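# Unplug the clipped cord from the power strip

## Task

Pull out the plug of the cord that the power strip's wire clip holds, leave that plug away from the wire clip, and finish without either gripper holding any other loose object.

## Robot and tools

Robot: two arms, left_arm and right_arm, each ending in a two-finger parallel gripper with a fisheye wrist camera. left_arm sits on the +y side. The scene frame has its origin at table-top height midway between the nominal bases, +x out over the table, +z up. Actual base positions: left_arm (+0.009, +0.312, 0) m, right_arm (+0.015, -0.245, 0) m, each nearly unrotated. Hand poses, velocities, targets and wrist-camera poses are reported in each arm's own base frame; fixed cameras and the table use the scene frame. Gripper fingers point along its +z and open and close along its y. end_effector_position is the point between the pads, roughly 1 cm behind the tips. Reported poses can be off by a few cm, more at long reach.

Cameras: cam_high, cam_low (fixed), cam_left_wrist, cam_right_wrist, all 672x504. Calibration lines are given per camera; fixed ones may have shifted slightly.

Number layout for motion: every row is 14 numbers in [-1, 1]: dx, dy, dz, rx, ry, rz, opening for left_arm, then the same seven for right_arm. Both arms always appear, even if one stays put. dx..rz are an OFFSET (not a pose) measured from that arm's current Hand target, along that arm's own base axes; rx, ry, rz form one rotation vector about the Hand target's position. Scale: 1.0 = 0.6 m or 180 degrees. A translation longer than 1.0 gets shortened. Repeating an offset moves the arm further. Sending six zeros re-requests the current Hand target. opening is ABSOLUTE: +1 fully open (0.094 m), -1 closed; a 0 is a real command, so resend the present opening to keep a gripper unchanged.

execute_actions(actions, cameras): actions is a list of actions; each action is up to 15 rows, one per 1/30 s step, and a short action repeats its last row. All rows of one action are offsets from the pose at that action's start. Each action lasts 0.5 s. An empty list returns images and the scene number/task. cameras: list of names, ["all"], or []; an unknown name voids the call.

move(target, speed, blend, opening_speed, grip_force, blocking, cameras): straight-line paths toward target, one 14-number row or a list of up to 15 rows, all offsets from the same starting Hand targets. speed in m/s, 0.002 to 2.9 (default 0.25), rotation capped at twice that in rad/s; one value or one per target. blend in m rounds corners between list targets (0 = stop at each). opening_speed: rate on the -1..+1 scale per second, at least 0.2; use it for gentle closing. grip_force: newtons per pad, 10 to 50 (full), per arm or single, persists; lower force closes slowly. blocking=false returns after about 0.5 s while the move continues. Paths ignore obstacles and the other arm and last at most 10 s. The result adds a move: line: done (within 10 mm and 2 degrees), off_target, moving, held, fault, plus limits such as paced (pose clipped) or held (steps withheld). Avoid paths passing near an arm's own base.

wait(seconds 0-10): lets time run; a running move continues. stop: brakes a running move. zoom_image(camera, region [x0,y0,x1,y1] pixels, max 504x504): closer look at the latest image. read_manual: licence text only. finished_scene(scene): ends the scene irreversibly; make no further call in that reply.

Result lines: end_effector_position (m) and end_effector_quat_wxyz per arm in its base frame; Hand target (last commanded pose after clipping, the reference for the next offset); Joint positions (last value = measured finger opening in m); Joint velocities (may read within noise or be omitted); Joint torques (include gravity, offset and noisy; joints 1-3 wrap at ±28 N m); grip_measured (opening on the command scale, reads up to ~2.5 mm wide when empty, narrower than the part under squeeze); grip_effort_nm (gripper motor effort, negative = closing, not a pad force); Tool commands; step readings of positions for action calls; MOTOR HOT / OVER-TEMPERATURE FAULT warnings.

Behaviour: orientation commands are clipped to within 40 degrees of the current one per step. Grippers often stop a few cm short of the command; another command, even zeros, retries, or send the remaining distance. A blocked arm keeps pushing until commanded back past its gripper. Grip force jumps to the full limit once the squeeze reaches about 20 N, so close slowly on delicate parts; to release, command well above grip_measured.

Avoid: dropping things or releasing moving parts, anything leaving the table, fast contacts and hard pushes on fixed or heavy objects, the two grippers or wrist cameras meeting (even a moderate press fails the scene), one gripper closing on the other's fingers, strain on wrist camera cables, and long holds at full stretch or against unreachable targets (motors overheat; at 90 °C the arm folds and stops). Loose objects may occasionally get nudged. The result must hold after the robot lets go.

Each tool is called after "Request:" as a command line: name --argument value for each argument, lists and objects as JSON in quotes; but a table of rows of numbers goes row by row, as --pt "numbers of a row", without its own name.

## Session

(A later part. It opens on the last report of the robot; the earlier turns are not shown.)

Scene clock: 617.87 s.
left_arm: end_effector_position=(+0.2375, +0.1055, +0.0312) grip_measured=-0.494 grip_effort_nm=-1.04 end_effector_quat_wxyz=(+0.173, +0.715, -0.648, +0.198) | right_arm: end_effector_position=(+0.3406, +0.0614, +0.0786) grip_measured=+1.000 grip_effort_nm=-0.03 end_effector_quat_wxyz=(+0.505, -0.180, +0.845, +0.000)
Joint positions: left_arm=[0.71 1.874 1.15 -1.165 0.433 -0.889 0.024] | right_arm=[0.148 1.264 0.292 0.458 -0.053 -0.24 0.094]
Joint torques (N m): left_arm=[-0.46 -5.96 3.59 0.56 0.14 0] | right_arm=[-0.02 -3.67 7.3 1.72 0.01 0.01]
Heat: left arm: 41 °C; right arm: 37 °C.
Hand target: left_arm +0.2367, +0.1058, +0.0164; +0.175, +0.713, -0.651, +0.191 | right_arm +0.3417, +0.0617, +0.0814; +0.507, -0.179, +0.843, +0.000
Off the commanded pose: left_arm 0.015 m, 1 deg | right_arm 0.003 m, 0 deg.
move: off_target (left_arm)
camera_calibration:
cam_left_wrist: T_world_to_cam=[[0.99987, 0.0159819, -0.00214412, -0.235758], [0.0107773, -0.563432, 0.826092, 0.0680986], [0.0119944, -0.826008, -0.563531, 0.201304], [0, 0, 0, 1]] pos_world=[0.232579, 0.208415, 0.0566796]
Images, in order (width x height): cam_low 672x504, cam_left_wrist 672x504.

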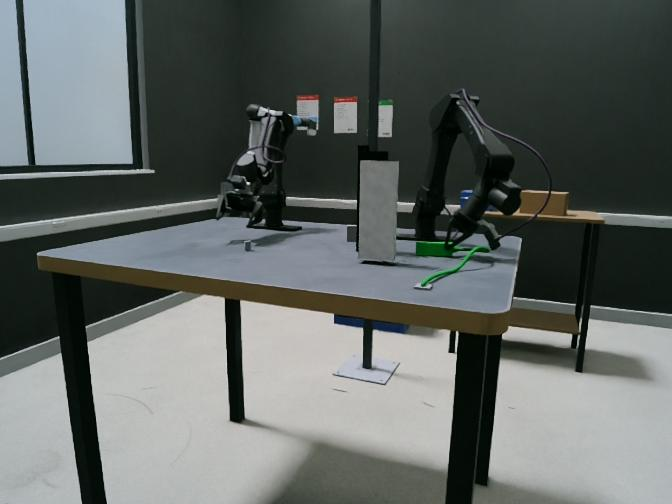

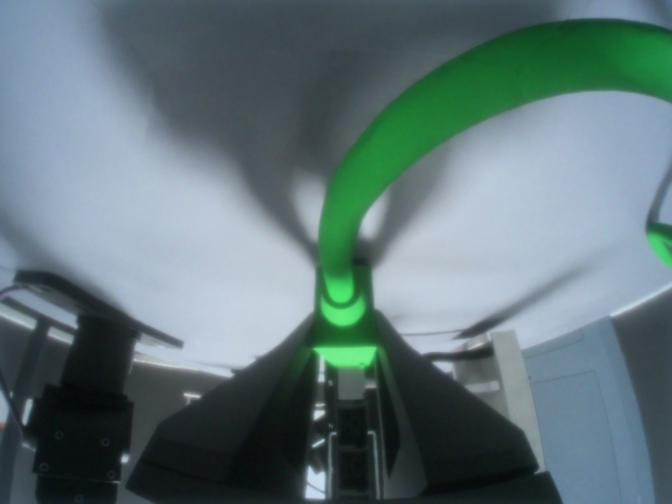

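Request:
move --pt "0 0 0.022 0 0 0 -0.7 0 0 0 0 0 0 1" --pt "0 0 0.022 0 0 0 -0.1 0 0 0 0 0 0 1" --speed 0.05 --cameras '["cam_left_wrist", "cam_low"]'

Request:
zoom_image --camera "cam_low" --region '[350, 150, 540, 300]'

Scene clock: 626.03 s.
left_arm: end_effector_position=(+0.2361, +0.1055, +0.0312) grip_measured=-0.102 grip_effort_nm=0.12 end_effector_quat_wxyz=(+0.175, +0.715, -0.648, +0.195) | right_arm: end_effector_position=(+0.3406, +0.0614, +0.0786) grip_measured=+1.000 grip_effort_nm=-0.03 end_effector_quat_wxyz=(+0.505, -0.180, +0.845, +0.000)
Joint positions: left_arm=[0.71 1.874 1.15 -1.169 0.428 -0.889 0.042] | right_arm=[0.148 1.264 0.292 0.458 -0.053 -0.24 0.094]
Joint torques (N m): left_arm=[-0.47 -7.9 5.76 0.13 0.19 0] | right_arm=[-0.02 -3.66 7.3 1.72 0.01 0]
Heat: left arm: 39 °C; right arm: 37 °C.
Hand target: left_arm +0.2367, +0.1058, +0.0296; +0.175, +0.713, -0.651, +0.191 | right_arm +0.3417, +0.0617, +0.0814; +0.507, -0.179, +0.843, +0.000
Off the commanded pose: left_arm 0.002 m, 1 deg | right_arm 0.003 m, 0 deg.
move: done
camera_calibration:
cam_left_wrist: T_world_to_cam=[[0.99987, 0.0136587, -0.00852066, -0.233918], [0.0147421, -0.56421, 0.8255, 0.0673873], [0.00646781, -0.825519, -0.564338, 0.202537], [0, 0, 0, 1]] pos_world=[0.231584, 0.208414, 0.0566781]
Images, in order (width x height): cam_low 672x504, cam_left_wrist 672x504.

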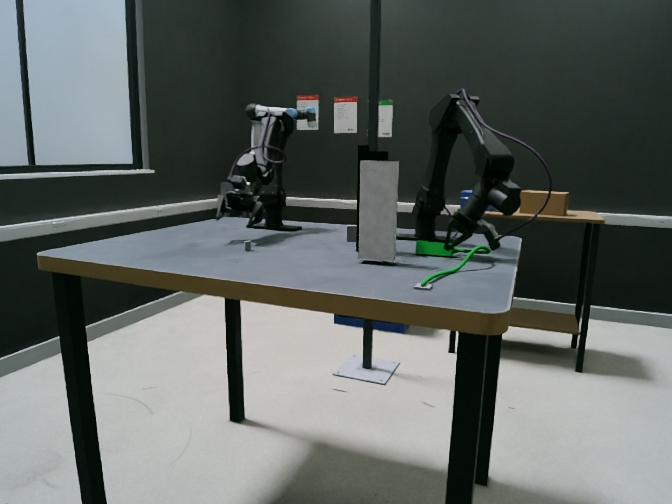

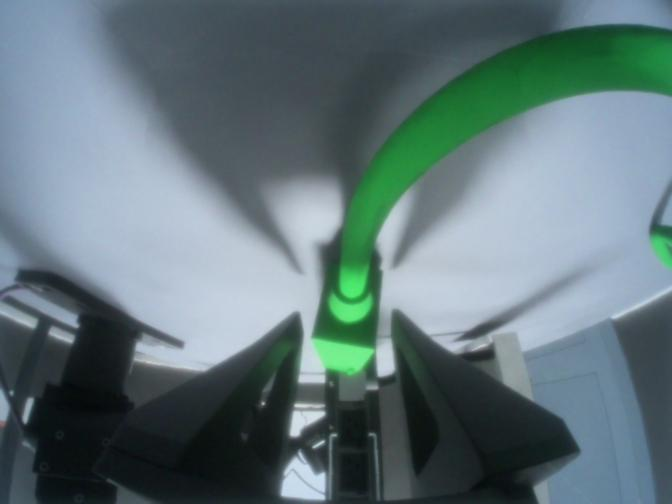

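Scaled by 2.653.

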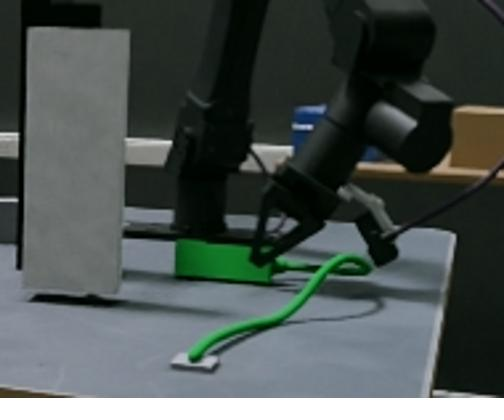

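Request:
move --target '[0, 0.02, 0.25, 0, 0, 0, -0.1, 0, 0, 0, 0, 0, 0, 1]' --speed 0.12 --cameras '["cam_left_wrist", "cam_high", "cam_low"]'

Request:
zoom_image --camera "cam_low" --region '[350, 150, 540, 300]'

Scene clock: 630.83 s.
left_arm: end_effector_position=(+0.2374, +0.1165, +0.1702) grip_measured=-0.102 grip_effort_nm=0.12 end_effector_quat_wxyz=(+0.094, +0.731, -0.645, +0.201) | right_arm: end_effector_position=(+0.3406, +0.0614, +0.0786) grip_measured=+1.000 grip_effort_nm=-0.03 end_effector_quat_wxyz=(+0.505, -0.180, +0.845, +0.000)
Joint positions: left_arm=[0.736 1.641 1.482 -1.564 0.423 -0.928 0.042] | right_arm=[0.148 1.264 0.292 0.458 -0.053 -0.24 0.094]
Joint torques (N m): left_arm=[0.44 -8.51 8.1 0.25 0.3 -0.05] | right_arm=[-0.02 -3.67 7.3 1.72 0 0]
Heat: left arm: 40 °C; right arm: 37 °C.
Hand target: left_arm +0.2368, +0.1178, +0.1796; +0.175, +0.713, -0.651, +0.191 | right_arm +0.3417, +0.0617, +0.0814; +0.507, -0.179, +0.843, +0.000
Off the commanded pose: left_arm 0.009 m, 10 deg | right_arm 0.003 m, 0 deg.
joint sent to its limit (left arm) — joint 4 (wrist pitch), lower limit. The joint targets are off in orientation, not in position.
move: off_target (left_arm)
camera_calibration:
cam_left_wrist: T_world_to_cam=[[0.992523, 0.0678356, 0.101468, -0.257509], [-0.0327328, -0.652942, 0.7567, -0.00795116], [0.117584, -0.754364, -0.64584, 0.269227], [0, 0, 0, 1]] pos_world=[0.223667, 0.215372, 0.206023]
Images, in order (width x height): cam_high 672x504, cam_low 672x504, cam_left_wrist 672x504.

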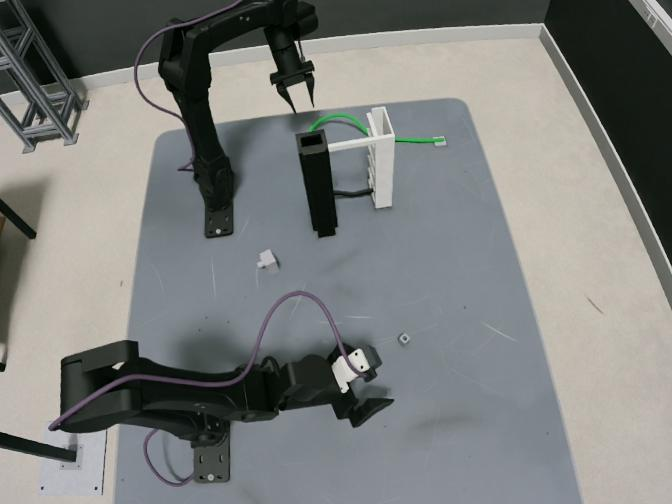

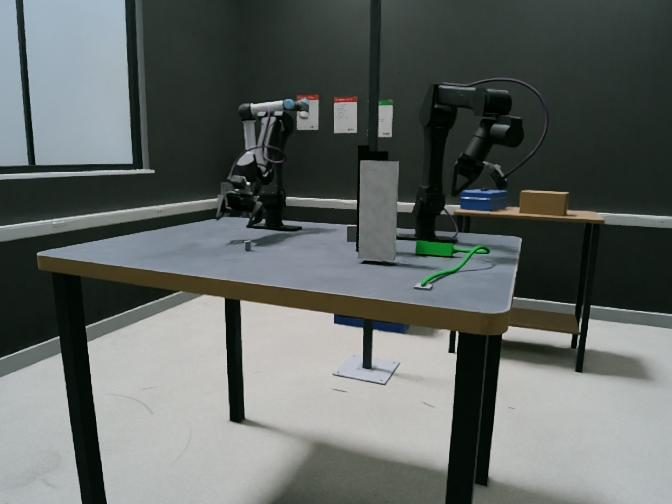

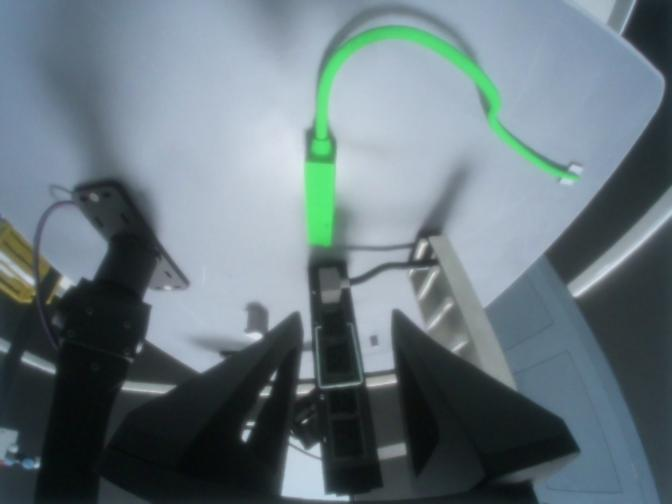

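Scaled by 2.653.

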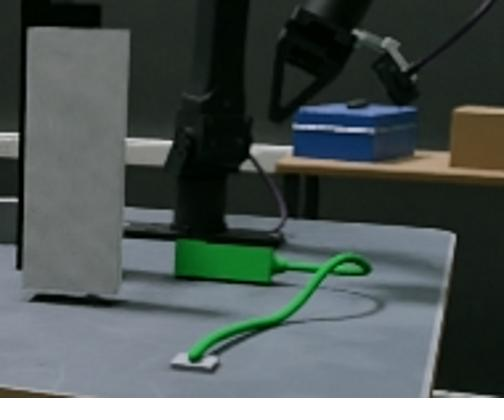

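Request:
finished_scene --scene 1

The scene is finished: the task was done.


## Next scene

The same job, from a new start.

Request:
execute_actions --actions '[]'

Request:
zoom_image --camera "cam_high" --region '[230, 80, 530, 305]'

Request:
zoom_image --camera "cam_low" --region '[200, 100, 540, 320]'

Scene clock: 0.00 s.
left_arm: end_effector_position=(+0.2988, +0.0511, +0.1079) grip_measured=+1.000 grip_effort_nm=n/a end_effector_quat_wxyz=(+0.598, -0.218, +0.771, -0.003) | right_arm: end_effector_position=(+0.4592, +0.0284, +0.2615) grip_measured=+1.000 grip_effort_nm=n/a end_effector_quat_wxyz=(+0.484, +0.108, +0.860, -0.123)
Joint positions: left_arm=[0.029 0.935 0.051 0.588 -0.232 -0.351 0.094] | right_arm=[0.262 1.556 1.357 -0.424 0.539 0.23 0.094]
Joint velocities: within noise
Joint torques (N m): no reading
Heat: left arm: 29 °C; right arm: 28 °C.
Hand target: left_arm +0.3007, +0.0514, +0.1132; +0.604, -0.218, +0.767, -0.003 | right_arm +0.4580, +0.0271, +0.2658; +0.486, +0.109, +0.858, -0.124
Tool commands: left_gripper/opening=+1.0 right_gripper/opening=+1.0
camera_calibration:
cam_left_wrist: T_world_to_cam=[[0.367617, -0.910919, 0.187309, -0.0801575], [-0.579026, -0.381806, -0.720384, 0.307264], [0.727727, 0.156369, -0.667804, -0.0539485], [0, 0, 0, 1]] pos_world=[0.246641, 0.0527339, 0.200335]
cam_right_wrist: T_world_to_cam=[[-0.32364, -0.946105, 0.011899, 0.173274], [-0.798232, 0.266261, -0.540307, 0.532138], [0.508019, -0.184363, -0.841384, 0.0938456], [0, 0, 0, 1]] pos_world=[0.433173, 0.0395491, 0.364416]

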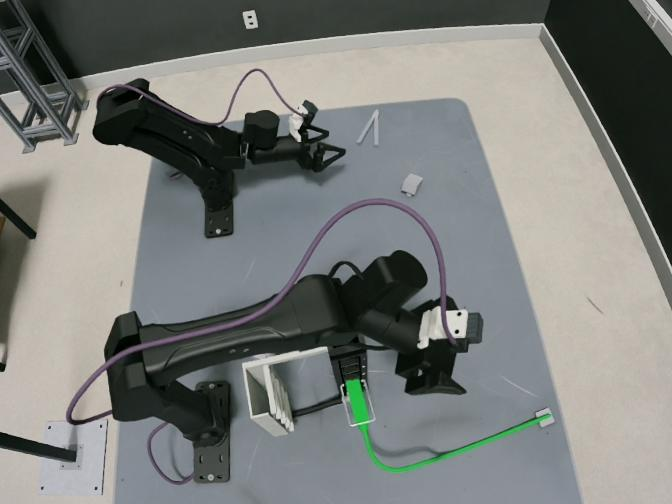

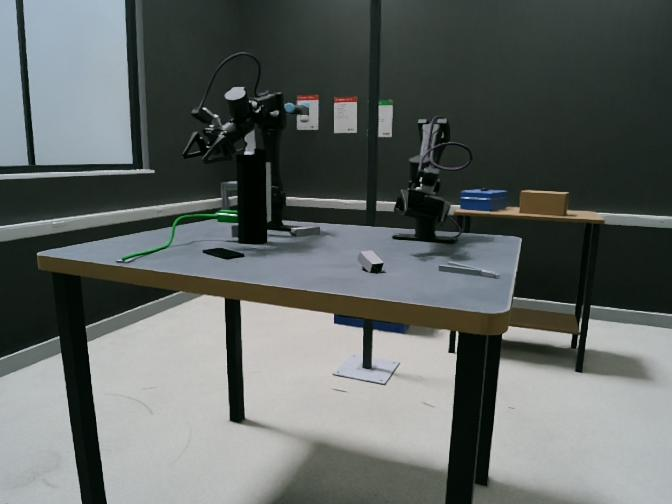

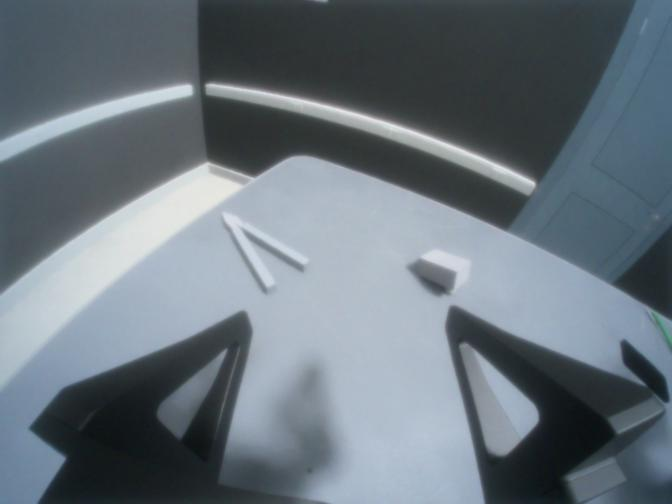

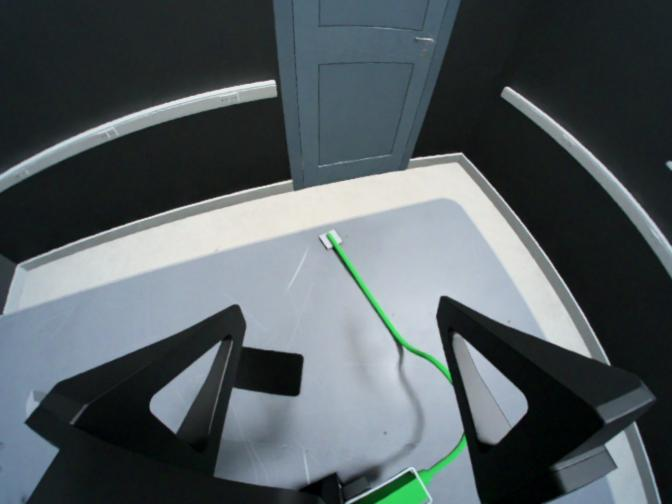

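Scaled by 1.680.

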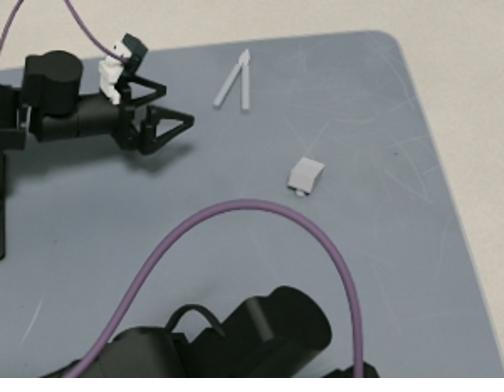

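Scaled by 1.482.

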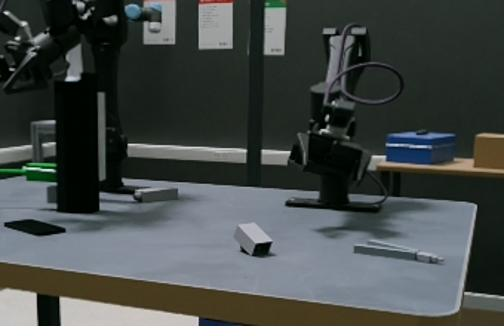

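Request:
zoom_image --camera "cam_high" --region '[300, 330, 420, 450]'

Request:
zoom_image --camera "cam_low" --region '[180, 130, 330, 260]'

Scaled by 4.200.

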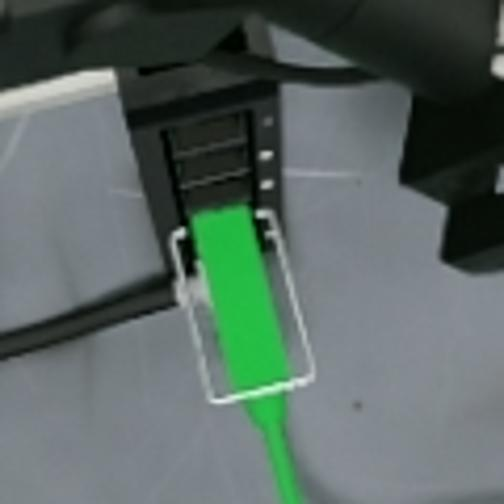

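Scaled by 3.360.

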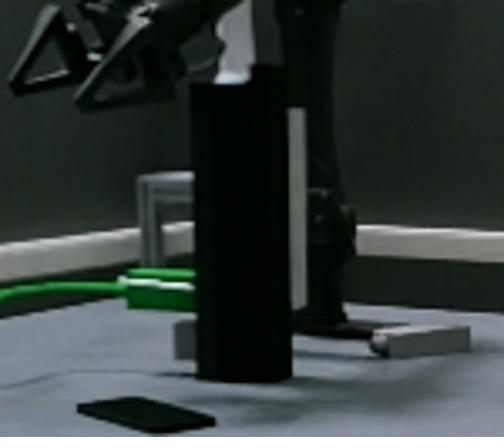

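Request:
move --pt "0 0 0 0 0 0 1 -0.0967 -0.2617 -0.01 0.2308 0.0237 0.0103 -0.45" --pt "0 0 0 0 0 0 1 -0.38 -0.1618 -0.168 0.4616 0.0474 0.0206 -0.45" --pt "0 0 0 0 0 0 1 -0.3125 -0.0933 -0.2413 0.4616 0.0474 0.0206 -0.45" --speed '[0.35, 0.35, 0.15]' --blend '[0.05, 0.03, 0]' --cameras '["cam_right_wrist", "cam_high"]'

Request:
zoom_image --camera "cam_right_wrist" --region '[220, 200, 460, 380]'

Scene clock: 66.90 s.
left_arm: end_effector_position=(+0.2988, +0.0511, +0.1079) grip_measured=+1.000 grip_effort_nm=0.00 end_effector_quat_wxyz=(+0.598, -0.218, +0.771, -0.003) | right_arm: end_effector_position=(+0.2715, -0.0318, +0.1193) grip_measured=-0.448 grip_effort_nm=-0.15 end_effector_quat_wxyz=(+0.227, +0.379, +0.754, +0.486)
Joint positions: left_arm=[0.029 0.935 0.051 0.588 -0.232 -0.351 0.094] | right_arm=[-0.753 1.292 0.603 -0.575 -1.109 0.368 0.026]
Joint torques (N m): left_arm=[0.01 -1.91 8.1 2.07 -0.07 0] | right_arm=[0.61 -5.75 5.74 0.9 -0.45 -0.03]
Heat: left arm: 36 °C; right arm: 31 °C.
Hand target: left_arm +0.3007, +0.0514, +0.1132; +0.604, -0.218, +0.767, -0.003 | right_arm +0.2705, -0.0289, +0.1211; +0.235, +0.370, +0.758, +0.483
Off the commanded pose: left_arm 0.006 m, 1 deg | right_arm 0.004 m, 2 deg.
move: done
camera_calibration:
cam_right_wrist: T_world_to_cam=[[-0.382791, -0.14961, -0.91164, 0.208869], [-0.842047, 0.462441, 0.277678, 0.242054], [0.380036, 0.873937, -0.302997, 0.0626707], [0, 0, 0, 1]] pos_world=[0.259957, -0.135457, 0.142189]
Images, in order (width x height): cam_high 672x504, cam_right_wrist 672x504.

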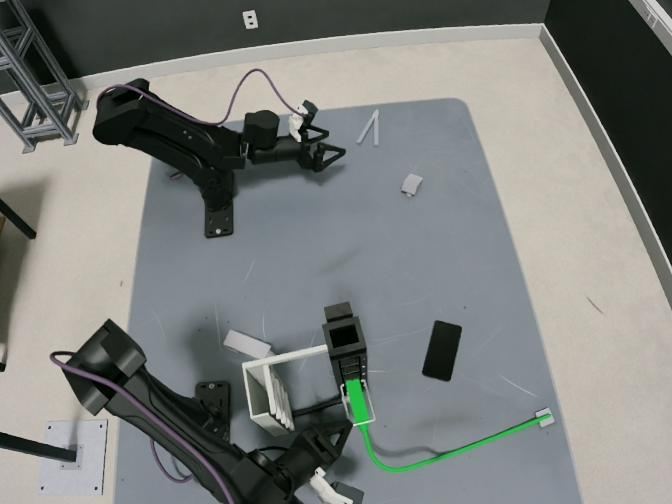

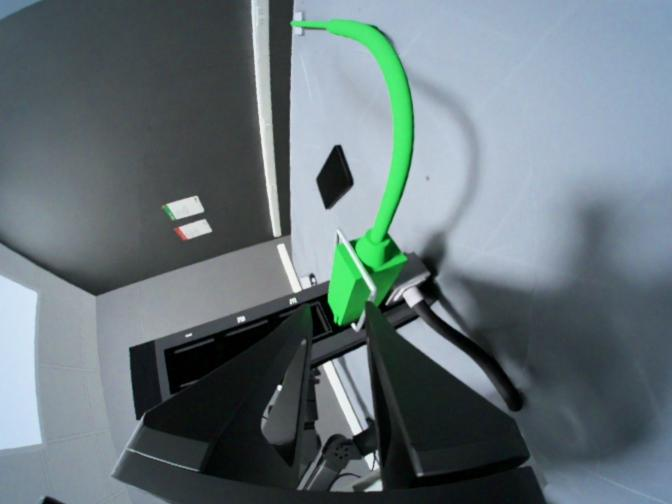

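Scaled by 2.100 from the camera's 672x504 image, which has a finer 960x720 frame.

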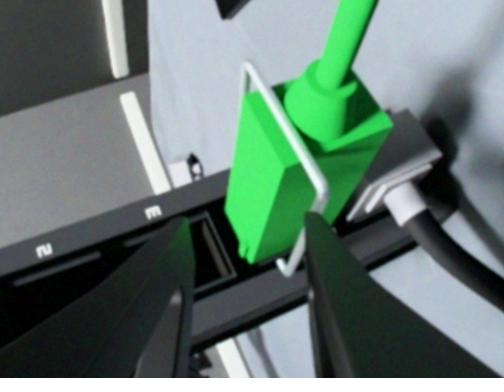

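Request:
move --target '[0, 0, 0, 0, 0, 0, 1, -0.0107, 0.0148, -0.0338, 0, 0, 0, -0.45]' --speed 0.12 --cameras '["cam_right_wrist"]'

Request:
zoom_image --camera "cam_right_wrist" --region '[260, 220, 440, 355]'

Scene clock: 88.47 s.
left_arm: end_effector_position=(+0.2988, +0.0511, +0.1079) grip_measured=+1.000 grip_effort_nm=-0.01 end_effector_quat_wxyz=(+0.598, -0.218, +0.771, -0.003) | right_arm: end_effector_position=(+0.2648, -0.0226, +0.0991) grip_measured=-0.448 grip_effort_nm=-0.15 end_effector_quat_wxyz=(+0.227, +0.379, +0.754, +0.486)
Joint positions: left_arm=[0.029 0.935 0.051 0.588 -0.232 -0.351 0.094] | right_arm=[-0.741 1.284 0.504 -0.461 -1.105 0.394 0.026]
Joint torques (N m): left_arm=[0.01 -1.89 8.13 2.07 -0.07 0] | right_arm=[0.61 -5.29 5.56 0.94 -0.45 -0.04]
Heat: left arm: 36 °C; right arm: 31 °C.
Hand target: left_arm +0.3007, +0.0514, +0.1132; +0.604, -0.218, +0.767, -0.003 | right_arm +0.2641, -0.0200, +0.1008; +0.236, +0.370, +0.758, +0.483
Off the commanded pose: left_arm 0.006 m, 1 deg | right_arm 0.003 m, 1 deg.
move: done
camera_calibration:
cam_right_wrist: T_world_to_cam=[[-0.382694, -0.149899, -0.911634, 0.189257], [-0.841875, 0.462994, 0.27728, 0.237727], [0.380516, 0.873594, -0.303381, 0.0510058], [0, 0, 0, 1]] pos_world=[0.253155, -0.126255, 0.12209]
Images, in order (width x height): cam_right_wrist 672x504.

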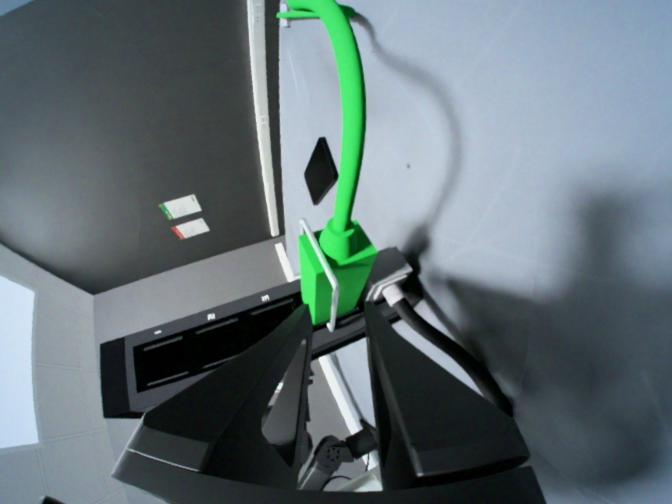

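Scaled by 2.800 from the camera's 672x504 image, which has a finer 960x720 frame.

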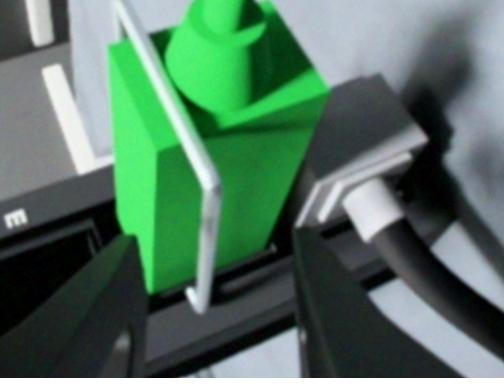

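Request:
move --target '[0, 0, 0, 0, 0, 0, 1, 0.0233, 0.0133, -0.012, 0, 0, 0, -0.45]' --speed 0.08 --cameras '["cam_right_wrist"]'

Request:
zoom_image --camera "cam_right_wrist" --region '[260, 240, 440, 375]'

Scene clock: 99.70 s.
left_arm: end_effector_position=(+0.2988, +0.0511, +0.1079) grip_measured=+1.000 grip_effort_nm=-0.01 end_effector_quat_wxyz=(+0.598, -0.218, +0.771, -0.003) | right_arm: end_effector_position=(+0.2794, -0.0147, +0.0957) grip_measured=-0.448 grip_effort_nm=-0.15 end_effector_quat_wxyz=(+0.235, +0.373, +0.756, +0.484)
Joint positions: left_arm=[0.029 0.935 0.051 0.588 -0.232 -0.351 0.094] | right_arm=[-0.659 1.284 0.463 -0.259 -1.073 0.555 0.026]
Joint torques (N m): left_arm=[-0.01 -1.91 8.12 2.07 -0.07 0.01] | right_arm=[0.61 -3.82 5.59 1.14 -0.39 -0.03]
Heat: left arm: 37 °C; right arm: 31 °C.
Hand target: left_arm +0.3007, +0.0514, +0.1132; +0.604, -0.218, +0.767, -0.003 | right_arm +0.2781, -0.0120, +0.0936; +0.236, +0.370, +0.758, +0.483
Off the commanded pose: left_arm 0.006 m, 1 deg | right_arm 0.004 m, 1 deg.
move: done
camera_calibration:
cam_right_wrist: T_world_to_cam=[[-0.369098, -0.16066, -0.915399, 0.189234], [-0.846334, 0.465096, 0.259622, 0.250331], [0.384038, 0.870559, -0.307638, 0.0368942], [0, 0, 0, 1]] pos_world=[0.267541, -0.118145, 0.119583]
Images, in order (width x height): cam_right_wrist 672x504.

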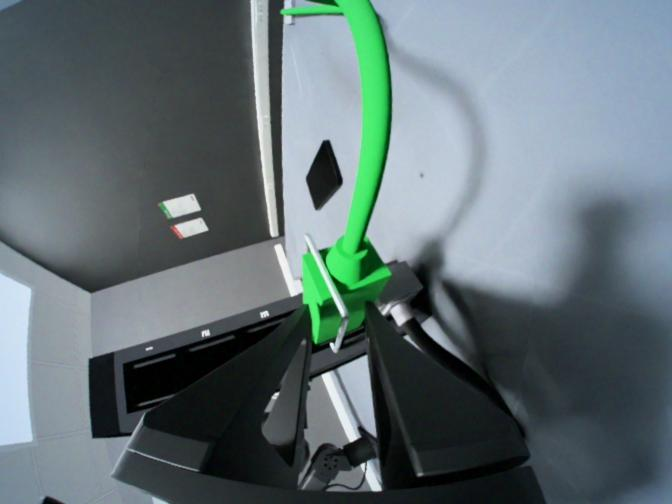

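Scaled by 2.800 from the camera's 672x504 image, which has a finer 960x720 frame.

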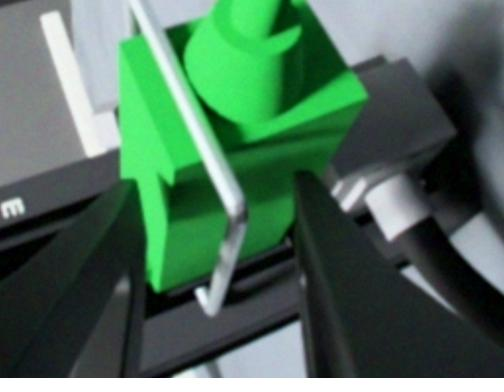

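Request:
move --pt "0 0 0 0 0 0 1 0.0107 0.0083 -0.0113 0 0 0 -0.45" --pt "0 0 0 0 0 0 1 0.0107 0.0083 -0.0113 0 0 0 -0.75" --pt "0 0 0 0 0 0 1 0.0107 0.0083 0.002 0 0 0 -0.75" --pt "0 0 0 0 0 0 1 0.0097 0.0167 0.0337 0 0 0 -0.75" --pt "0 0 0 0 0 0 1 0.0082 0.0302 0.0587 -0.0364 -0.0081 0.0458 -0.75" --pt "0 0 0 0 0 0 1 0.0065 0.0438 0.0837 -0.0729 -0.0162 0.0916 -0.75" --pt "0 0 0 0 0 0 1 0.0038 0.0678 0.1037 -0.1093 -0.0243 0.1374 -0.75" --pt "0 0 0 0 0 0 1 0.001 0.0912 0.1153 -0.1093 -0.0243 0.1374 -0.75" --speed '[0.08,0.08,0.06,0.06,0.06,0.06,0.06,0.06]' --blend '[0,0,0.003,0.004,0.004,0.004,0.004,0]' --cameras '["cam_right_wrist", "cam_high"]'

Request:
zoom_image --camera "cam_right_wrist" --region '[230, 200, 450, 365]'

Scene clock: 140.90 s.
left_arm: end_effector_position=(+0.2988, +0.0511, +0.1079) grip_measured=+1.000 grip_effort_nm=-0.01 end_effector_quat_wxyz=(+0.598, -0.218, +0.771, -0.003) | right_arm: end_effector_position=(+0.2766, +0.0279, +0.1459) grip_measured=-0.748 grip_effort_nm=-0.16 end_effector_quat_wxyz=(+0.207, +0.152, +0.892, +0.371)
Joint positions: left_arm=[0.029 0.935 0.051 0.588 -0.232 -0.351 0.094] | right_arm=[-0.405 1.244 0.842 -0.854 -0.834 0.074 0.012]
Joint torques (N m): left_arm=[0.01 -1.91 8.12 2.07 -0.07 0.01] | right_arm=[2.22 -5.15 8.92 0.82 -1.03 0.23]
Heat: left arm: 37 °C; right arm: 31 °C.
Hand target: left_arm +0.3007, +0.0514, +0.1132; +0.604, -0.218, +0.767, -0.003 | right_arm +0.2787, +0.0427, +0.1628; +0.215, +0.136, +0.881, +0.400
Off the commanded pose: left_arm 0.006 m, 1 deg | right_arm 0.023 m, 4 deg.
move: off_target (right_arm)
camera_calibration:
cam_right_wrist: T_world_to_cam=[[-0.181826, -0.617502, -0.765265, 0.180171], [-0.98229, 0.149863, 0.112464, 0.283022], [0.0452386, 0.772161, -0.633814, 0.160363], [0, 0, 0, 1]] pos_world=[0.303515, -0.0549845, 0.20769]
Images, in order (width x height): cam_high 672x504, cam_right_wrist 672x504.

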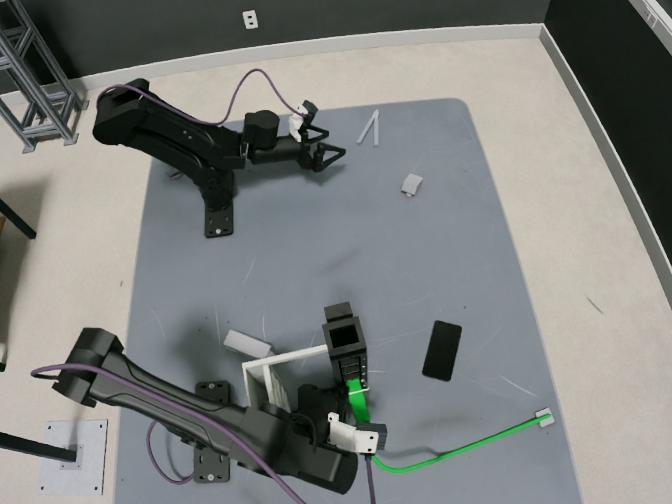

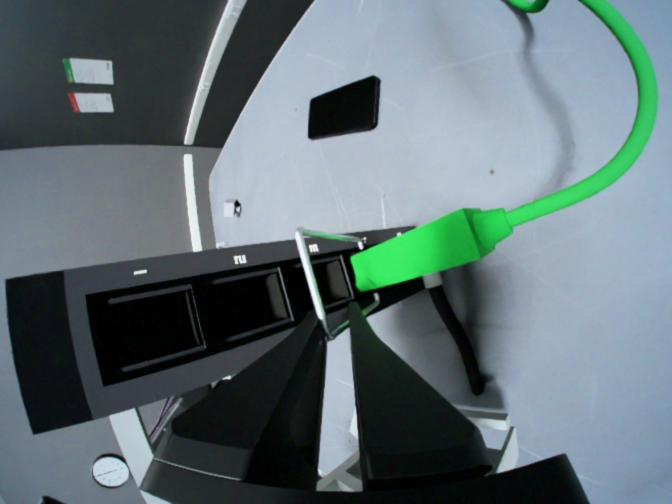

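Scaled by 2.291 from the camera's 672x504 image, which has a finer 960x720 frame.

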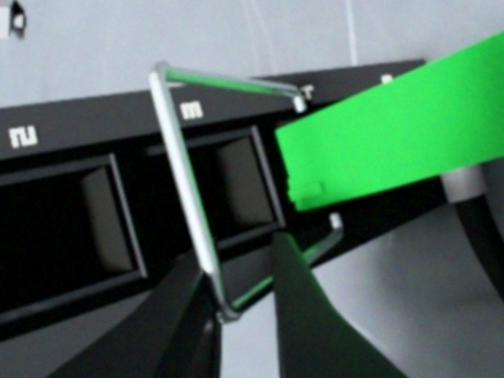

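Request:
move --pt "0 0 0 0 0 0 1 -0.0035 -0.0253 -0.0338 0 0 0 -0.5" --pt "0 0 0 0 0 0 1 -0.0478 -0.0812 0.0303 0 0 0 -0.5" --pt "0 0 0 0 0 0 1 -0.0312 -0.1462 0.0953 -0.0118 0.1798 -0.139 0.1" --pt "0 0 0 0 0 0 1 0.0388 -0.1045 0.0453 -0.0235 0.3596 -0.2779 0.1" --pt "0 0 0 0 0 0 1 0.0388 -0.0628 -0.038 -0.0235 0.3596 -0.2779 0.1" --speed '[0.08,0.1,0.25,0.25,0.2]' --blend '[0.003,0.02,0.02,0.01,0]' --cameras '["cam_right_wrist"]'

Request:
zoom_image --camera "cam_right_wrist" --region '[230, 180, 450, 345]'

Scene clock: 169.90 s.
left_arm: end_effector_position=(+0.2988, +0.0511, +0.1079) grip_measured=+1.000 grip_effort_nm=-0.01 end_effector_quat_wxyz=(+0.598, -0.218, +0.771, -0.003) | right_arm: end_effector_position=(+0.3020, +0.0065, +0.1475) grip_measured=+0.098 grip_effort_nm=0.08 end_effector_quat_wxyz=(-0.123, +0.651, +0.739, +0.126)
Joint positions: left_arm=[0.029 0.935 0.051 0.588 -0.232 -0.351 0.094] | right_arm=[-0.185 1.739 1.53 -1.447 -0.344 1.244 0.052]
Joint torques (N m): left_arm=[0.01 -1.89 8.13 2.07 -0.07 0] | right_arm=[0.13 -6.63 6.2 0.24 -0.05 0.09]
Heat: left arm: 38 °C; right arm: 31 °C.
Hand target: left_arm +0.3007, +0.0514, +0.1132; +0.604, -0.218, +0.767, -0.003 | right_arm +0.3020, +0.0051, +0.1400; -0.129, +0.655, +0.735, +0.116
Off the commanded pose: left_arm 0.006 m, 1 deg | right_arm 0.008 m, 2 deg.
move: done; blend cut to 0 m at target 1, 0 m at target 3
camera_calibration:
cam_right_wrist: T_world_to_cam=[[-0.999394, -0.0249355, -0.0242762, 0.306485], [-0.0347443, 0.675069, 0.736936, -0.0708133], [-0.00198776, 0.737333, -0.675527, 0.197383], [0, 0, 0, 1]] pos_world=[0.304231, -0.0900904, 0.192962]
Images, in order (width x height): cam_right_wrist 672x504.

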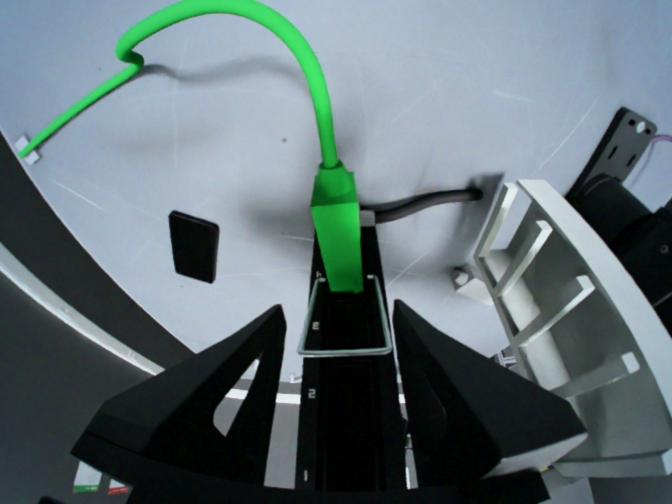

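Scaled by 2.291 from the camera's 672x504 image, which has a finer 960x720 frame.

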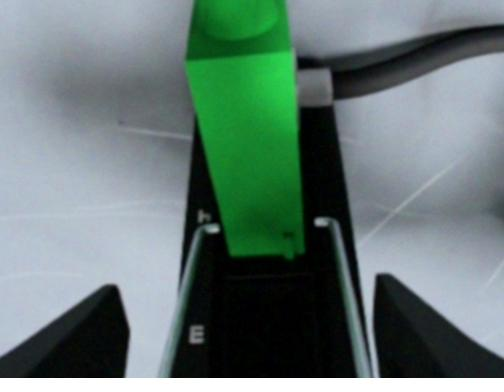

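Request:
move --pt "0 0 0 0 0 0 1 0 -0.0058 -0.105 0 0 0 0.05" --pt "0 0 0 0 0 0 1 0 -0.0058 -0.105 0 0 0 -0.7" --pt "0 0 0 0 0 0 1 0.0097 -0.0887 -0.1017 0 0 0 -0.7" --pt "0 0 0 0 0 0 1 0.022 -0.1962 -0.1017 0 0 0 -0.7" --pt "0 0 0 0 0 0 1 0.022 -0.1962 -0.1583 0 0 0 -0.7" --speed '[0.12,0.08,0.07,0.15,0.12]' --blend '[0,0,0.01,0.015,0]' --cameras '["cam_right_wrist", "cam_high", "cam_low"]'

Scene clock: 186.93 s.
left_arm: end_effector_position=(+0.2988, +0.0511, +0.1079) grip_measured=+1.000 grip_effort_nm=0.00 end_effector_quat_wxyz=(+0.598, -0.218, +0.771, -0.003) | right_arm: end_effector_position=(+0.3191, -0.1119, +0.0552) grip_measured=-0.495 grip_effort_nm=-1.06 end_effector_quat_wxyz=(-0.116, +0.654, +0.736, +0.127)
Joint positions: left_arm=[0.029 0.935 0.051 0.588 -0.232 -0.351 0.094] | right_arm=[-0.499 2.01 1.515 -1.251 -0.301 0.927 0.024]
Joint torques (N m): left_arm=[0.01 -1.92 8.12 2.07 -0.07 0.01] | right_arm=[0.06 -8.53 5.9 0.03 0.02 0.01]
Heat: left arm: 38 °C; right arm: 31 °C.
Hand target: left_arm +0.3007, +0.0514, +0.1132; +0.604, -0.218, +0.767, -0.003 | right_arm +0.3152, -0.1128, +0.0451; -0.129, +0.655, +0.735, +0.116
Off the commanded pose: left_arm 0.006 m, 1 deg | right_arm 0.011 m, 2 deg.
move: off_target (right_arm)
camera_calibration:
cam_right_wrist: T_world_to_cam=[[-0.999336, -0.0144309, -0.0334586, 0.320052], [-0.0343305, 0.680637, 0.731816, 0.0786214], [0.0122124, 0.732478, -0.680681, 0.217576], [0, 0, 0, 1]] pos_world=[0.319882, -0.208264, 0.101272]
Images, in order (width x height): cam_high 672x504, cam_low 672x504, cam_right_wrist 672x504.

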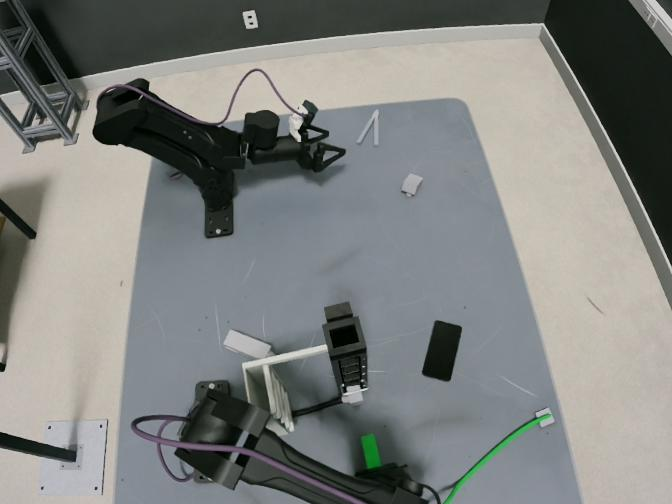

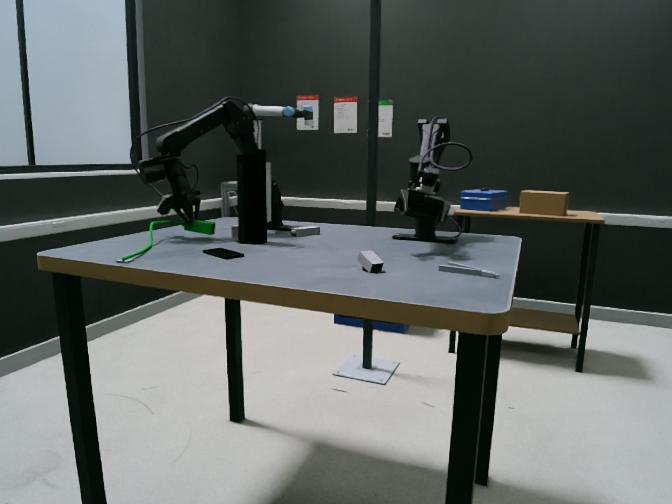

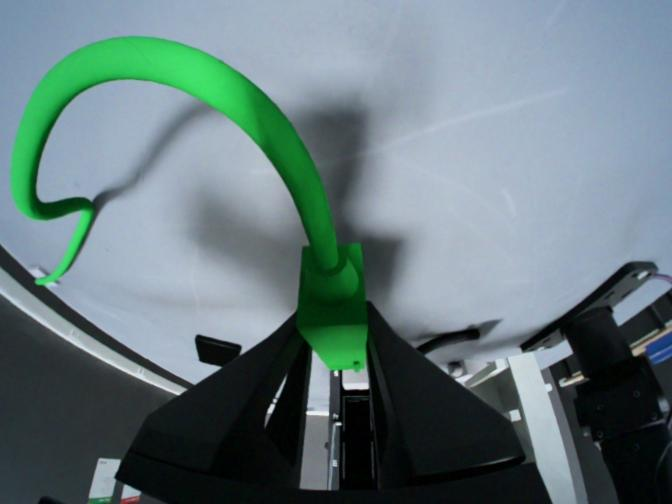

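Request:
move --pt "0 0 0 0 0 0 1 0 0 -0.045 0 0 0 -0.7" --pt "0 0 0 0 0 0 1 0 0 -0.034 0 0 0 -0.7" --pt "0 0 0 0 0 0 1 0 0 -0.034 0 0 0 -0.05" --pt "0 0 0 0 0 0 1 0 -0.01 0.167 0 0 0 -0.05" --speed '[0.06,0.06,0.06,0.15]' --cameras '["cam_right_wrist", "cam_high", "cam_low"]'

Request:
zoom_image --camera "cam_low" --region '[100, 150, 300, 300]'

Scene clock: 199.90 s.
left_arm: end_effector_position=(+0.2988, +0.0511, +0.1079) grip_measured=+1.000 grip_effort_nm=0.00 end_effector_quat_wxyz=(+0.598, -0.218, +0.771, -0.003) | right_arm: end_effector_position=(+0.3167, -0.1130, +0.1305) grip_measured=-0.052 grip_effort_nm=0.09 end_effector_quat_wxyz=(-0.122, +0.655, +0.735, +0.125)
Joint positions: left_arm=[0.029 0.935 0.051 0.588 -0.232 -0.351 0.094] | right_arm=[-0.504 1.982 1.774 -1.551 -0.297 0.924 0.045]
Joint torques (N m): left_arm=[0.01 -1.91 8.13 2.08 -0.07 0.01] | right_arm=[-0.84 -13.44 8.14 -0.1 -0.01 0.06]
Heat: left arm: 38 °C; right arm: 32 °C.
Hand target: left_arm +0.3007, +0.0514, +0.1132; +0.604, -0.218, +0.767, -0.003 | right_arm +0.3152, -0.1188, +0.1452; -0.129, +0.655, +0.735, +0.116
Off the commanded pose: left_arm 0.006 m, 1 deg | right_arm 0.016 m, 1 deg.
joint sent to its limit (right arm) — joint 4 (wrist pitch), lower limit. The joint targets are off in orientation, not in position.
move: off_target (right_arm)
camera_calibration:
cam_right_wrist: T_world_to_cam=[[-0.999674, -0.013235, -0.021849, 0.318893], [-0.02503, 0.678374, 0.73429, 0.0206259], [0.00510347, 0.734597, -0.678484, 0.271853], [0, 0, 0, 1]] pos_world=[0.317918, -0.209474, 0.17627]
Images, in order (width x height): cam_high 672x504, cam_low 672x504, cam_right_wrist 672x504.

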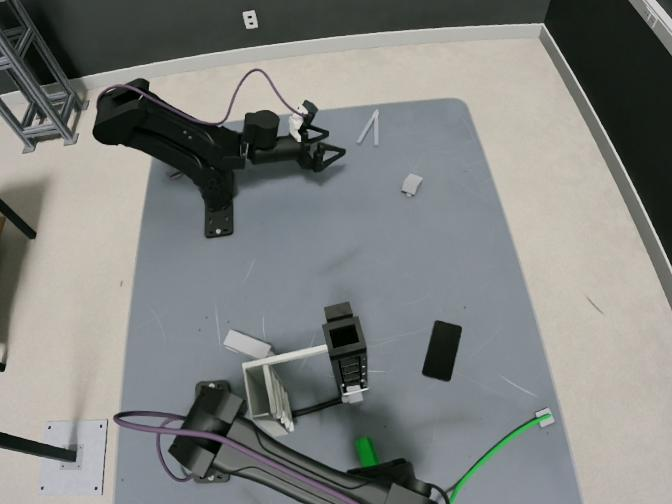

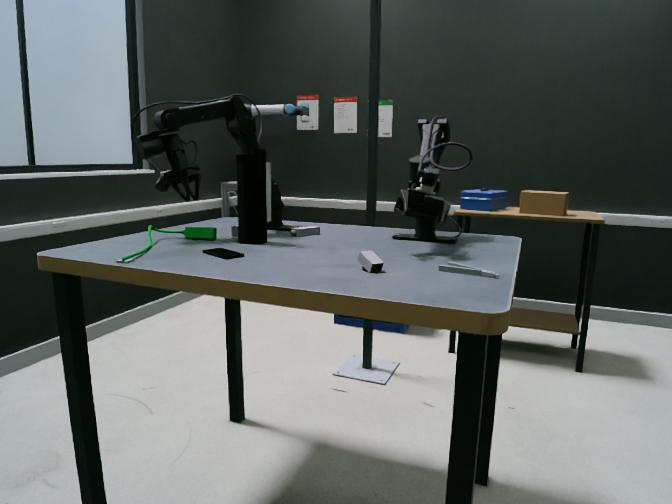

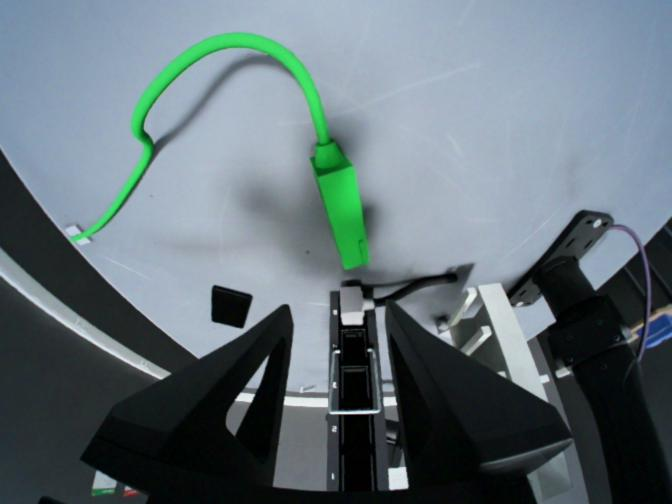

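Scaled by 2.520.

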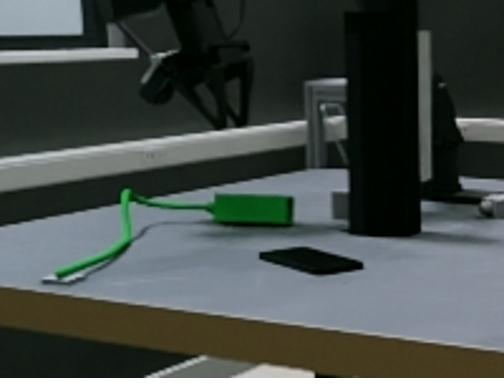

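Request:
finished_scene --scene 2

The scene is finished: the task was done.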